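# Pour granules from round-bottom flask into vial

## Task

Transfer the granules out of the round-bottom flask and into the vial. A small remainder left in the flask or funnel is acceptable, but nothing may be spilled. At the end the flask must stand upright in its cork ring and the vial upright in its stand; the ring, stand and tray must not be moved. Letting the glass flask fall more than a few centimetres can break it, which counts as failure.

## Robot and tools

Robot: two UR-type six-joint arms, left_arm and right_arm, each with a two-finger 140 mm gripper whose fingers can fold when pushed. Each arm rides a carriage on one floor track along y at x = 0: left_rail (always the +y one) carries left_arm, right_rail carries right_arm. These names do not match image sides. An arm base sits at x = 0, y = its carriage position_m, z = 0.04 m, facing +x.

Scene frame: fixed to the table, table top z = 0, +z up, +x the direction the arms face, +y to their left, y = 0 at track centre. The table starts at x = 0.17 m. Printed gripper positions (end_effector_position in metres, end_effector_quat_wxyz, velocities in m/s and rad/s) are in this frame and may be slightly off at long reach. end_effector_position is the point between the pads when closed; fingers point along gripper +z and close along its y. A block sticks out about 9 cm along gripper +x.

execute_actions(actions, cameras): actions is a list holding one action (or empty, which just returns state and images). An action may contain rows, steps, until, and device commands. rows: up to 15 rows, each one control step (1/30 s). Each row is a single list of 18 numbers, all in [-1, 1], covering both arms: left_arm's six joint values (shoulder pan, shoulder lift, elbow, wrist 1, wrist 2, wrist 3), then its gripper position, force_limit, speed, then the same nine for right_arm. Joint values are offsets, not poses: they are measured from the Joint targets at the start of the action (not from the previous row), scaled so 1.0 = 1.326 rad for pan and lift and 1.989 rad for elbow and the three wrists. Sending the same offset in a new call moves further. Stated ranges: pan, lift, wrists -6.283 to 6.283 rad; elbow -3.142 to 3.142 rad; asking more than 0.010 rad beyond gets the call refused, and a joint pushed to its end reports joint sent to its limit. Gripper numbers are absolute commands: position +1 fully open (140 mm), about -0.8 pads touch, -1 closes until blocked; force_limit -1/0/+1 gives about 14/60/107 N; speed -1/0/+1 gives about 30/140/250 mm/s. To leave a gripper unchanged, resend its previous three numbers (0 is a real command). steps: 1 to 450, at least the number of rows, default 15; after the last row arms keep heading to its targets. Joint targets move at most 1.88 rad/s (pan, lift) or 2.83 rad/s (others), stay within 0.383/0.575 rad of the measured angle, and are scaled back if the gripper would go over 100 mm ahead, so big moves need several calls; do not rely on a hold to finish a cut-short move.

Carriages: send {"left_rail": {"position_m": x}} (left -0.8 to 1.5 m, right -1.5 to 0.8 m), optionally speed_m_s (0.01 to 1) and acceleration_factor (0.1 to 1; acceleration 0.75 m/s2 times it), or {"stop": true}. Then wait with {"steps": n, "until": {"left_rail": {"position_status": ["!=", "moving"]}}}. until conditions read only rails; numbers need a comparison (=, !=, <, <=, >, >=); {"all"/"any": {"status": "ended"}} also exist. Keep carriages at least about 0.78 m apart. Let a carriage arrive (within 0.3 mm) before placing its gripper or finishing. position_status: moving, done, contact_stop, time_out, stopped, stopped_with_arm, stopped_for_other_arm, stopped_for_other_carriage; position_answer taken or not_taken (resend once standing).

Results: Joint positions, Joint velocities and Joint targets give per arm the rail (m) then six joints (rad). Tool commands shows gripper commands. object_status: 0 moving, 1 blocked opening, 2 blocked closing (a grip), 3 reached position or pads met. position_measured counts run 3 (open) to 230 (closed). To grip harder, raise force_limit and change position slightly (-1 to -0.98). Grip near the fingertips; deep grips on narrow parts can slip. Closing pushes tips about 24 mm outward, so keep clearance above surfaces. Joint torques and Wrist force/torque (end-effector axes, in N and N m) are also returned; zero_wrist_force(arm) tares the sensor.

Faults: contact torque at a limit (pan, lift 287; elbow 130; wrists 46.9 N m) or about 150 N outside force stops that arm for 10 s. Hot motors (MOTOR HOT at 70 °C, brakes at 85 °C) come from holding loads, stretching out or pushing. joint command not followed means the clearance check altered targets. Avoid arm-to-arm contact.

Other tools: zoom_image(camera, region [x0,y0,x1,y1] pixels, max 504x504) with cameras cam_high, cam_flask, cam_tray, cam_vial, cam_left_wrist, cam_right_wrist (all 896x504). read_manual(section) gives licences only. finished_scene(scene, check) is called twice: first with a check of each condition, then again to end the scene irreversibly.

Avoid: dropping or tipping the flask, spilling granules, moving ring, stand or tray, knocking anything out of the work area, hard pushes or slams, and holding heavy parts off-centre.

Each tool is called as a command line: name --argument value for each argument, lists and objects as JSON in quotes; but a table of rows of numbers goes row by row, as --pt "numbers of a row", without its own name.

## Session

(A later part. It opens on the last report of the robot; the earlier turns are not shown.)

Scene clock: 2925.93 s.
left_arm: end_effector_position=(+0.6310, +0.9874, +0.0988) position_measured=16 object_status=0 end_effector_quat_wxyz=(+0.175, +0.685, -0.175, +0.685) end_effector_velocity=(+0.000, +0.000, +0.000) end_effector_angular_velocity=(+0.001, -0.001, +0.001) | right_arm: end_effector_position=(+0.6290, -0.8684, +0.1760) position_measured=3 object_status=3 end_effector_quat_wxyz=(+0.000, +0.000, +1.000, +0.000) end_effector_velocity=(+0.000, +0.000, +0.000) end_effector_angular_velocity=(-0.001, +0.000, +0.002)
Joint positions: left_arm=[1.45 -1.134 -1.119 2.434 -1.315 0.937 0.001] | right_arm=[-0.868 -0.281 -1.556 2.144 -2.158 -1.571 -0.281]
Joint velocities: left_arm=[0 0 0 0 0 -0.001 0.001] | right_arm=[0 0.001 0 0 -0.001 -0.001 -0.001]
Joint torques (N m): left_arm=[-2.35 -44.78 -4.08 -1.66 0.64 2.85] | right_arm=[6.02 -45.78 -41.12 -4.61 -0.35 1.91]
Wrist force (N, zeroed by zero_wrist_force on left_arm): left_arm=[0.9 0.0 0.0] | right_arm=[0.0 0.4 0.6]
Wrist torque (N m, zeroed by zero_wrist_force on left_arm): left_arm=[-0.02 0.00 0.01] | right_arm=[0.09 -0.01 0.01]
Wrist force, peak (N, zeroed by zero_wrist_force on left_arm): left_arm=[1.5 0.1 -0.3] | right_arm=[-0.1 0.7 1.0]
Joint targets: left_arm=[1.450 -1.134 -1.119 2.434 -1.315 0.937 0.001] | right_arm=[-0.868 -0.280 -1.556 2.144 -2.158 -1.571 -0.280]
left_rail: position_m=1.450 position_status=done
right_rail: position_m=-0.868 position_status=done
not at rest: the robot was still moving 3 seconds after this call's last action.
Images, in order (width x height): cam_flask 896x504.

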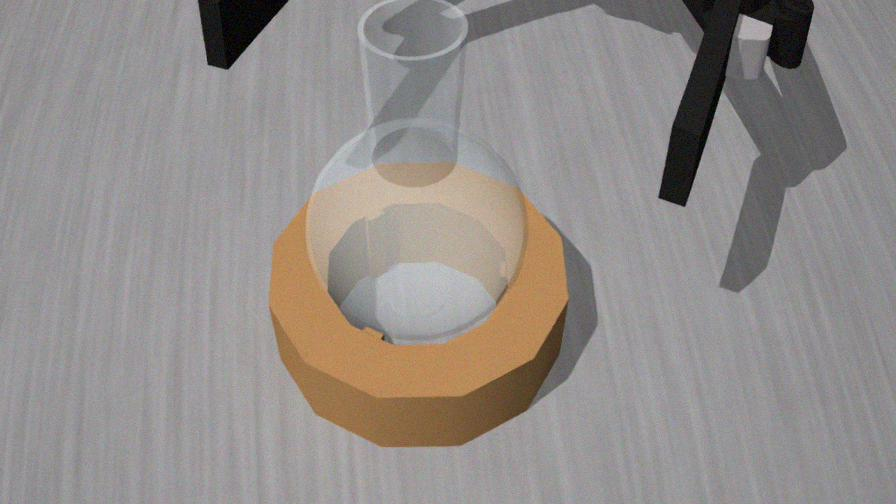

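execute_actions --actions '[{"rows": [[-0.0005,-0.000262,0.000273,-0.0000979,-0.000333,0,1,-0.6,-1,0,0,0,0,0,0,1,1,1],[-0.003594,-0.001885,0.00196,-0.000704,-0.002396,0,1,-0.6,-1,0,0,0,0,0,0,1,1,1],[-0.010838,-0.005685,0.005909,-0.002122,-0.007225,0,1,-0.6,-1,0,0,0,0,0,0,1,1,1],[-0.022817,-0.011969,0.012441,-0.004468,-0.015212,0,1,-0.6,-1,0,0,0,0,0,0,1,1,1],[-0.039289,-0.02061,0.021422,-0.007693,-0.026193,0,1,-0.6,-1,0,0,0,0,0,0,1,1,1],[-0.059411,-0.031166,0.032394,-0.011633,-0.039608,0,1,-0.6,-1,0,0,0,0,0,0,1,1,1],[-0.081929,-0.042978,0.044672,-0.016042,-0.054621,0,1,-0.6,-1,0,0,0,0,0,0,1,1,1],[-0.105251,-0.055212,0.057388,-0.020608,-0.070169,0,1,-0.6,-1,0,0,0,0,0,0,1,1,1],[-0.127769,-0.067024,0.069666,-0.025017,-0.085182,0,1,-0.6,-1,0,0,0,0,0,0,1,1,1],[-0.147891,-0.07758,0.080638,-0.028957,-0.098597,0,1,-0.6,-1,0,0,0,0,0,0,1,1,1],[-0.164363,-0.086221,0.089619,-0.032182,-0.109578,0,1,-0.6,-1,0,0,0,0,0,0,1,1,1],[-0.176342,-0.092505,0.096151,-0.034528,-0.117565,0,1,-0.6,-1,0,0,0,0,0,0,1,1,1],[-0.183586,-0.096305,0.1001,-0.035946,-0.122394,0,1,-0.6,-1,0,0,0,0,0,0,1,1,1],[-0.186675,-0.097925,0.101784,-0.036551,-0.124453,0,1,-0.6,-1,0,0,0,0,0,0,1,1,1],[-0.18718,-0.09819,0.10206,-0.03665,-0.12479,0,1,-0.6,-1,0,0,0,0,0,0,1,1,1]], "steps": 21}]' --cameras '["cam_flask", "cam_vial", "cam_tray", "cam_high", "cam_left_wrist"]'

Scene clock: 2955.93 s.
left_arm: end_effector_position=(+0.5260, +1.0272, +0.1199) position_measured=3 object_status=3 end_effector_quat_wxyz=(+0.175, +0.685, -0.175, +0.685) end_effector_velocity=(-0.001, +0.001, +0.000) end_effector_angular_velocity=(+0.000, +0.000, +0.001) | right_arm: end_effector_position=(+0.6290, -0.8684, +0.1760) position_measured=3 object_status=3 end_effector_quat_wxyz=(+0.000, +0.000, +1.000, +0.000) end_effector_velocity=(-0.001, +0.000, -0.002) end_effector_angular_velocity=(-0.001, +0.003, +0.000)
Joint positions: left_arm=[1.45 -1.381 -1.249 2.637 -1.388 0.69 0.001] | right_arm=[-0.868 -0.281 -1.556 2.144 -2.158 -1.571 -0.281]
Joint velocities: left_arm=[0 -0.003 -0.002 0.003 -0.001 -0.004 0] | right_arm=[0 0 0.002 0.001 -0.001 -0.002 0]
Joint torques (N m): left_arm=[-10.11 -55.2 3.95 -4.39 -2.61 3.06] | right_arm=[4.68 -46.52 -40.89 -4.95 -0.23 2.32]
Wrist force (N, zeroed by zero_wrist_force on left_arm): left_arm=[0.8 -0.3 0.1] | right_arm=[-0.1 0.1 0.7]
Wrist torque (N m, zeroed by zero_wrist_force on left_arm): left_arm=[-0.12 0.05 0.01] | right_arm=[0.03 0.02 0.00]
Wrist force, peak (N, zeroed by zero_wrist_force on left_arm): left_arm=[0.2 -0.6 2.8] | right_arm=[-0.2 0.3 1.1]
Joint targets: left_arm=[1.450 -1.382 -1.249 2.637 -1.388 0.689 0.001] | right_arm=[-0.868 -0.280 -1.556 2.144 -2.158 -1.571 -0.280]
left_rail: position_m=1.450 position_status=done
right_rail: position_m=-0.868 position_status=done
Images, in order (width x height): cam_high 896x504, cam_flask 896x504, cam_tray 896x504, cam_vial 896x504, cam_left_wrist 896x504.

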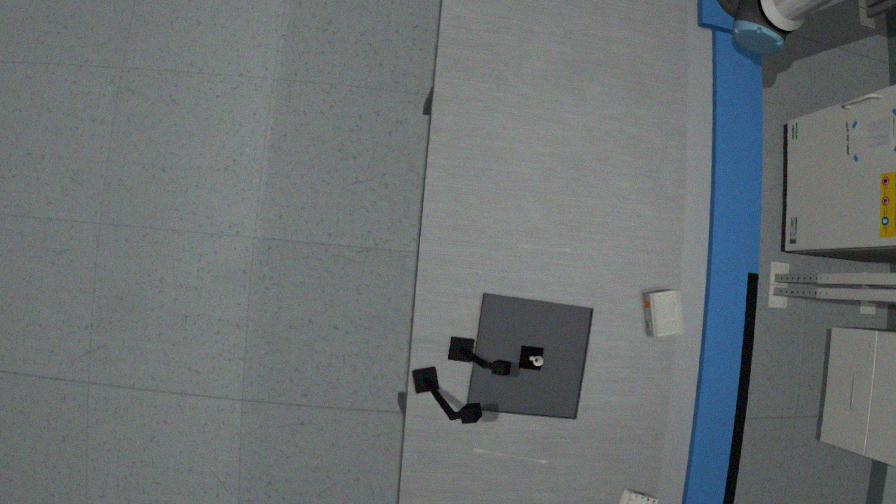

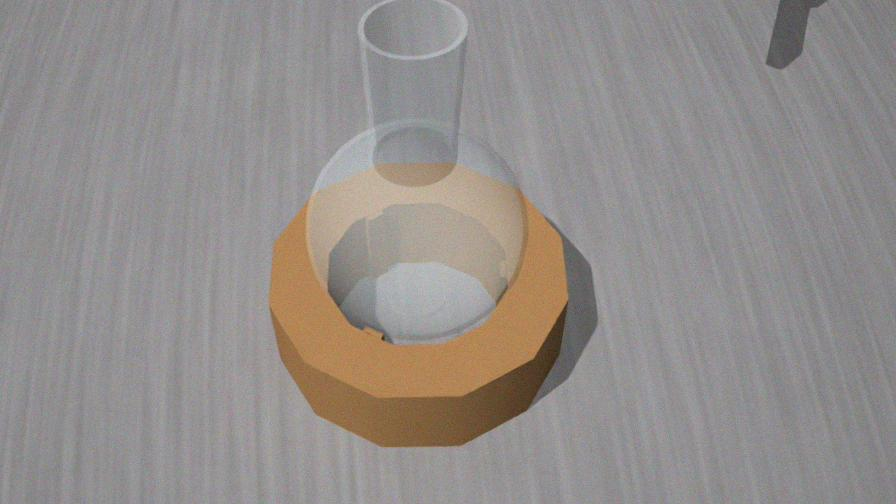

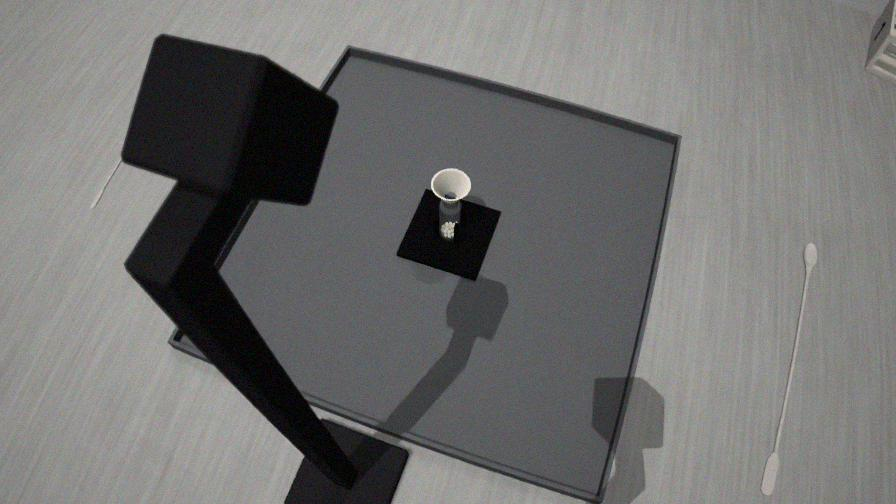

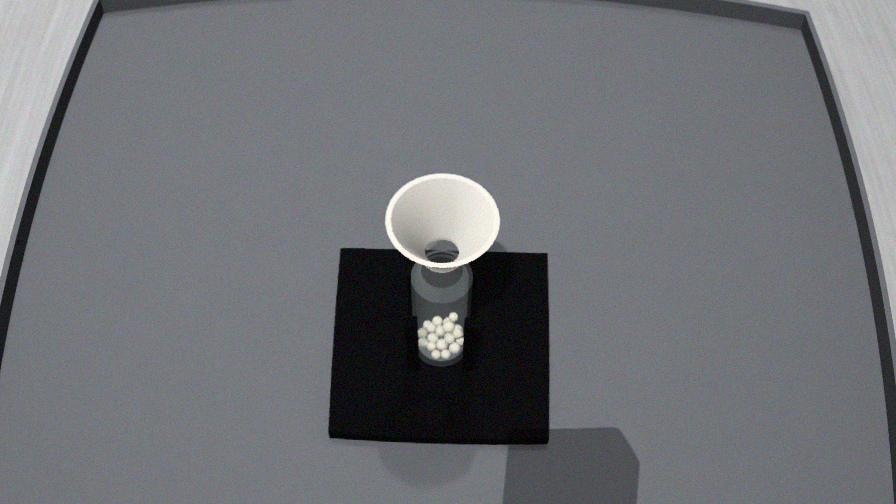

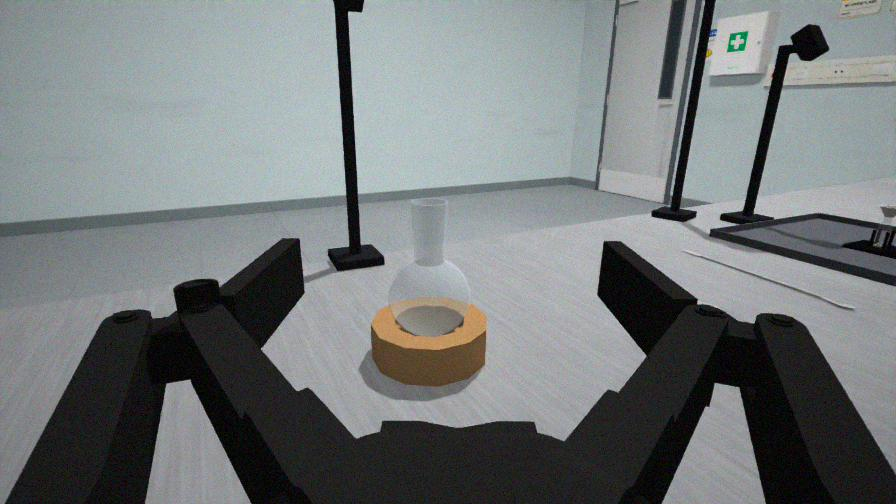

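I'll look at the current state once more before the scene check.

execute_actions --actions '[]' --cameras '["cam_high", "cam_flask", "cam_tray", "cam_vial"]'

Scene clock: 2983.03 s.
left_arm: end_effector_position=(+0.5258, +1.0273, +0.1199) position_measured=3 object_status=3 end_effector_quat_wxyz=(+0.175, +0.685, -0.175, +0.685) end_effector_velocity=(+0.000, +0.000, +0.000) end_effector_angular_velocity=(+0.000, +0.000, +0.001) | right_arm: end_effector_position=(+0.6290, -0.8684, +0.1760) position_measured=3 object_status=3 end_effector_quat_wxyz=(+0.000, +0.000, +1.000, +0.000) end_effector_velocity=(+0.000, +0.001, +0.001) end_effector_angular_velocity=(+0.000, -0.002, +0.001)
Joint positions: left_arm=[1.45 -1.382 -1.249 2.637 -1.388 0.689 0.001] | right_arm=[-0.868 -0.281 -1.556 2.144 -2.158 -1.571 -0.28]
Joint velocities: left_arm=[0 0 0 0 0 0 0] | right_arm=[0 0.001 -0.001 0 0 0 0]
Joint torques (N m): left_arm=[-10.7 -51.62 0.61 -3.29 -2.14 3.19] | right_arm=[3.52 -41.78 -40.53 -4.4 -0.05 1.64]
Wrist force (N, zeroed by zero_wrist_force on left_arm): left_arm=[0.7 -0.6 -0.1] | right_arm=[-0.1 0.5 0.4]
Wrist torque (N m, zeroed by zero_wrist_force on left_arm): left_arm=[-0.19 0.07 0.01] | right_arm=[0.12 0.02 0.00]
Wrist force, peak (N, zeroed by zero_wrist_force on left_arm): left_arm=[1.2 -0.5 0.5] | right_arm=[-0.2 0.7 0.8]
Joint targets: left_arm=[1.450 -1.382 -1.249 2.637 -1.388 0.689 0.001] | right_arm=[-0.868 -0.280 -1.556 2.144 -2.158 -1.571 -0.280]
Tool commands: left_gripper/position=+1.0 left_gripper/force_limit=-0.6 left_gripper/speed=-1.0 right_gripper/position=+1.0 right_gripper/force_limit=+1.0 right_gripper/speed=+1.0
left_rail: position_m=1.450 position_status=done
right_rail: position_m=-0.868 position_status=done
Images, in order (width x height): cam_high 896x504, cam_flask 896x504, cam_tray 896x504, cam_vial 896x504.

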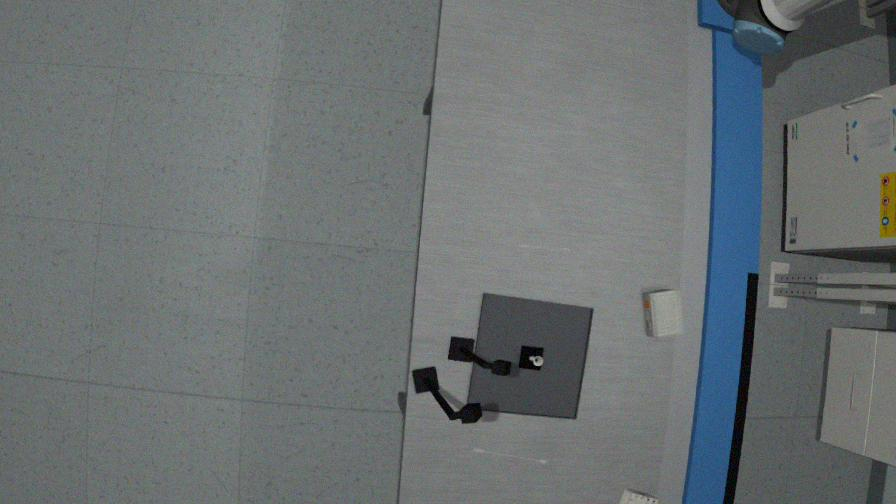

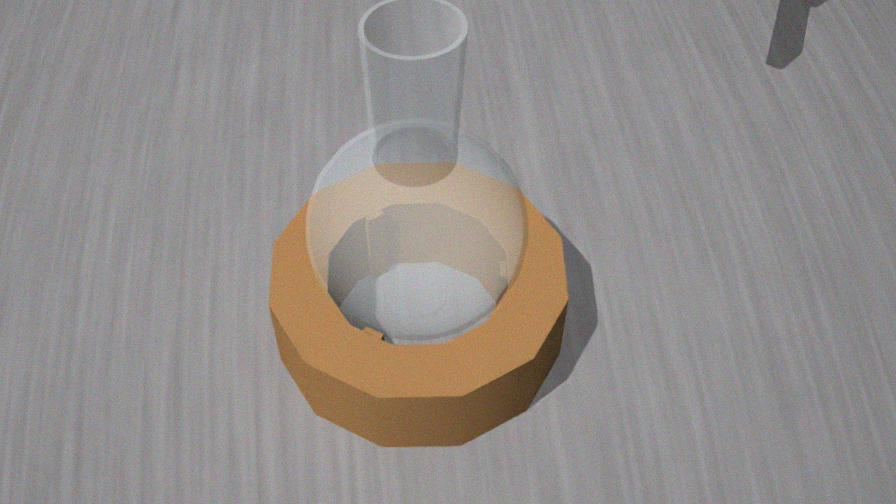

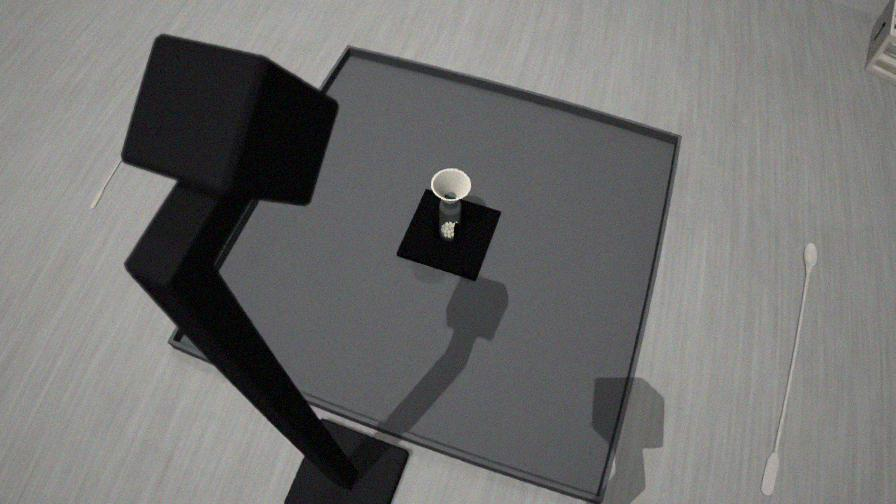

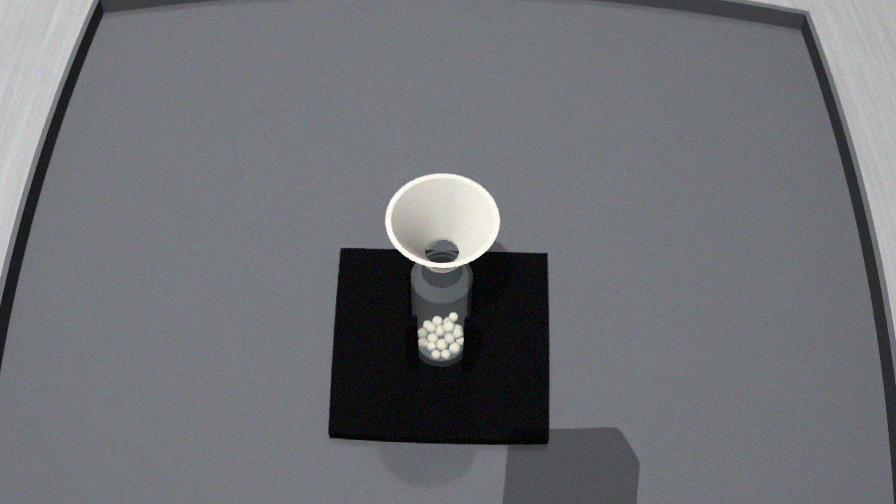

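zoom_image --camera "cam_flask" --region '[260, 0, 600, 460]'

zoom_image --camera "cam_vial" --region '[320, 160, 560, 460]'

zoom_image --camera "cam_tray" --region '[300, 30, 700, 504]'

Scaled by 1.096 from the camera's 896x504 image, which has a finer 1280x720 frame.

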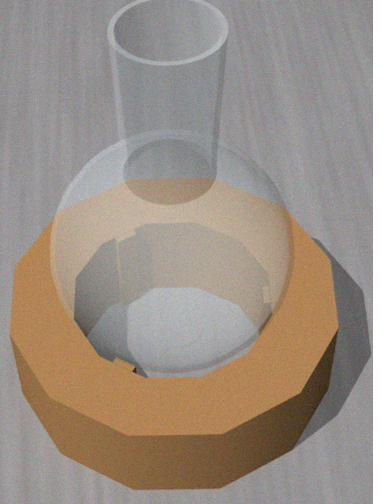

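Scaled by 1.680 from the camera's 896x504 image, which has a finer 1280x720 frame.

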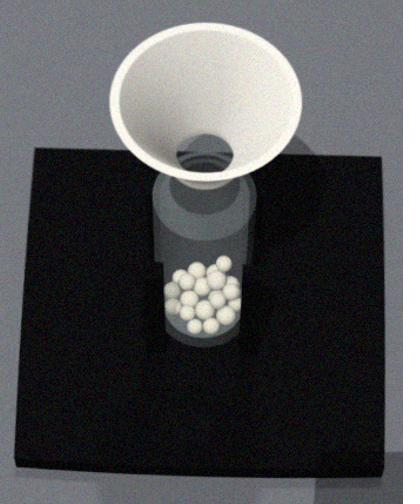

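Scaled by 1.063 from the camera's 896x504 image, which has a finer 1280x720 frame.

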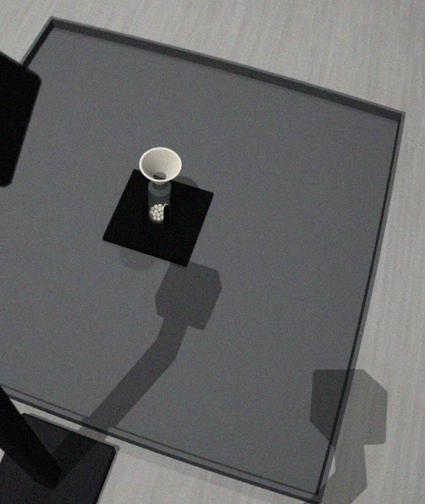

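finished_scene --scene 1 --check "Granules in vial: cam_vial shows the white beads piled in the bottom of the vial inside the stand; funnel cone and throat are empty. Flask empty: cam_flask shows a clear glass sphere and neck with no beads in it. None spilt: no white beads on the tray floor, stand top or table in cam_vial, cam_tray, cam_high; what pictures cannot show is a bead hidden behind the stand or under the camera arm, but the pour was watched and no bead was seen outside the funnel. Flask upright in its cork ring: cam_flask shows the neck vertical, mouth centre at the same pixel as before the lift, ring outline unchanged; gripper is fully open and retreated, so it stands on its own. Vial upright in stand: cam_vial rim centre and stand outline at the same pixels as at the start. Ring, stand and tray in place: outlines unchanged in cam_flask, cam_tray, cam_vial. Could be missed if the flask were leaning slightly (mouth centre matches within 1-2 px, so lean is negligible) or a bead were lodged in the funnel throat (throat shows dark, clear)."

This call ended nothing. Check each condition that your pictures could not show: look closer or test it, and mend what is not met. Then call finished_scene again.

zoom_image --camera "cam_high" --region '[460, 280, 610, 430]'

zoom_image --camera "cam_vial" --region '[0, 0, 450, 300]'

zoom_image --camera "cam_vial" --region '[446, 0, 896, 300]'

zoom_image --camera "cam_flask" --region '[300, 180, 540, 360]'

Scaled by 3.360 from the camera's 896x504 image, which has a finer 1280x720 frame.

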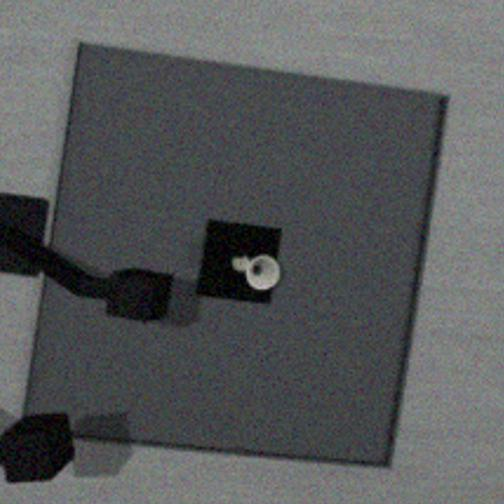

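Scaled by 1.120 from the camera's 896x504 image, which has a finer 1280x720 frame.

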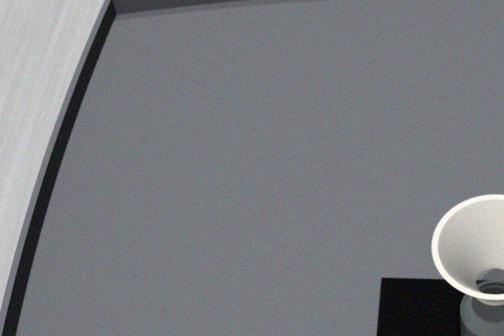

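Scaled by 1.120 from the camera's 896x504 image, which has a finer 1280x720 frame.

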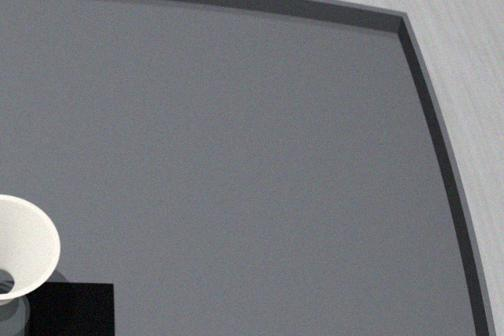

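Scaled by 2.100 from the camera's 896x504 image, which has a finer 1280x720 frame.

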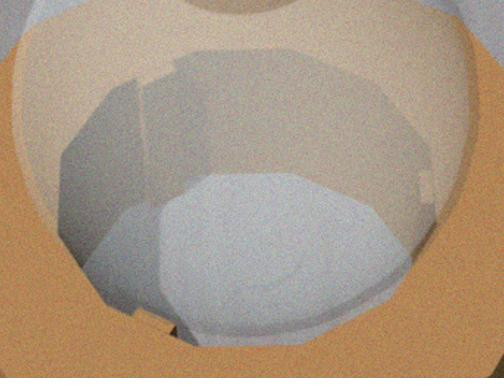

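finished_scene --scene 1 --check "Re-looked with zooms of cam_high, cam_vial, cam_tray and cam_flask: flask glass is clear with no beads, neck vertical, sphere seated in the unchanged cork ring, gripper open and away; beads lie in the vial, funnel cone and throat empty; stand square and tray edges unchanged; no white specks on the tray from above (cam_high also sees behind the stand), none on the table near the ring. Remaining uncertainty: a single 4 mm bead under a camera arm could be hidden, but the pour showed no bead leaving the funnel."

The scene is finished: the task was done.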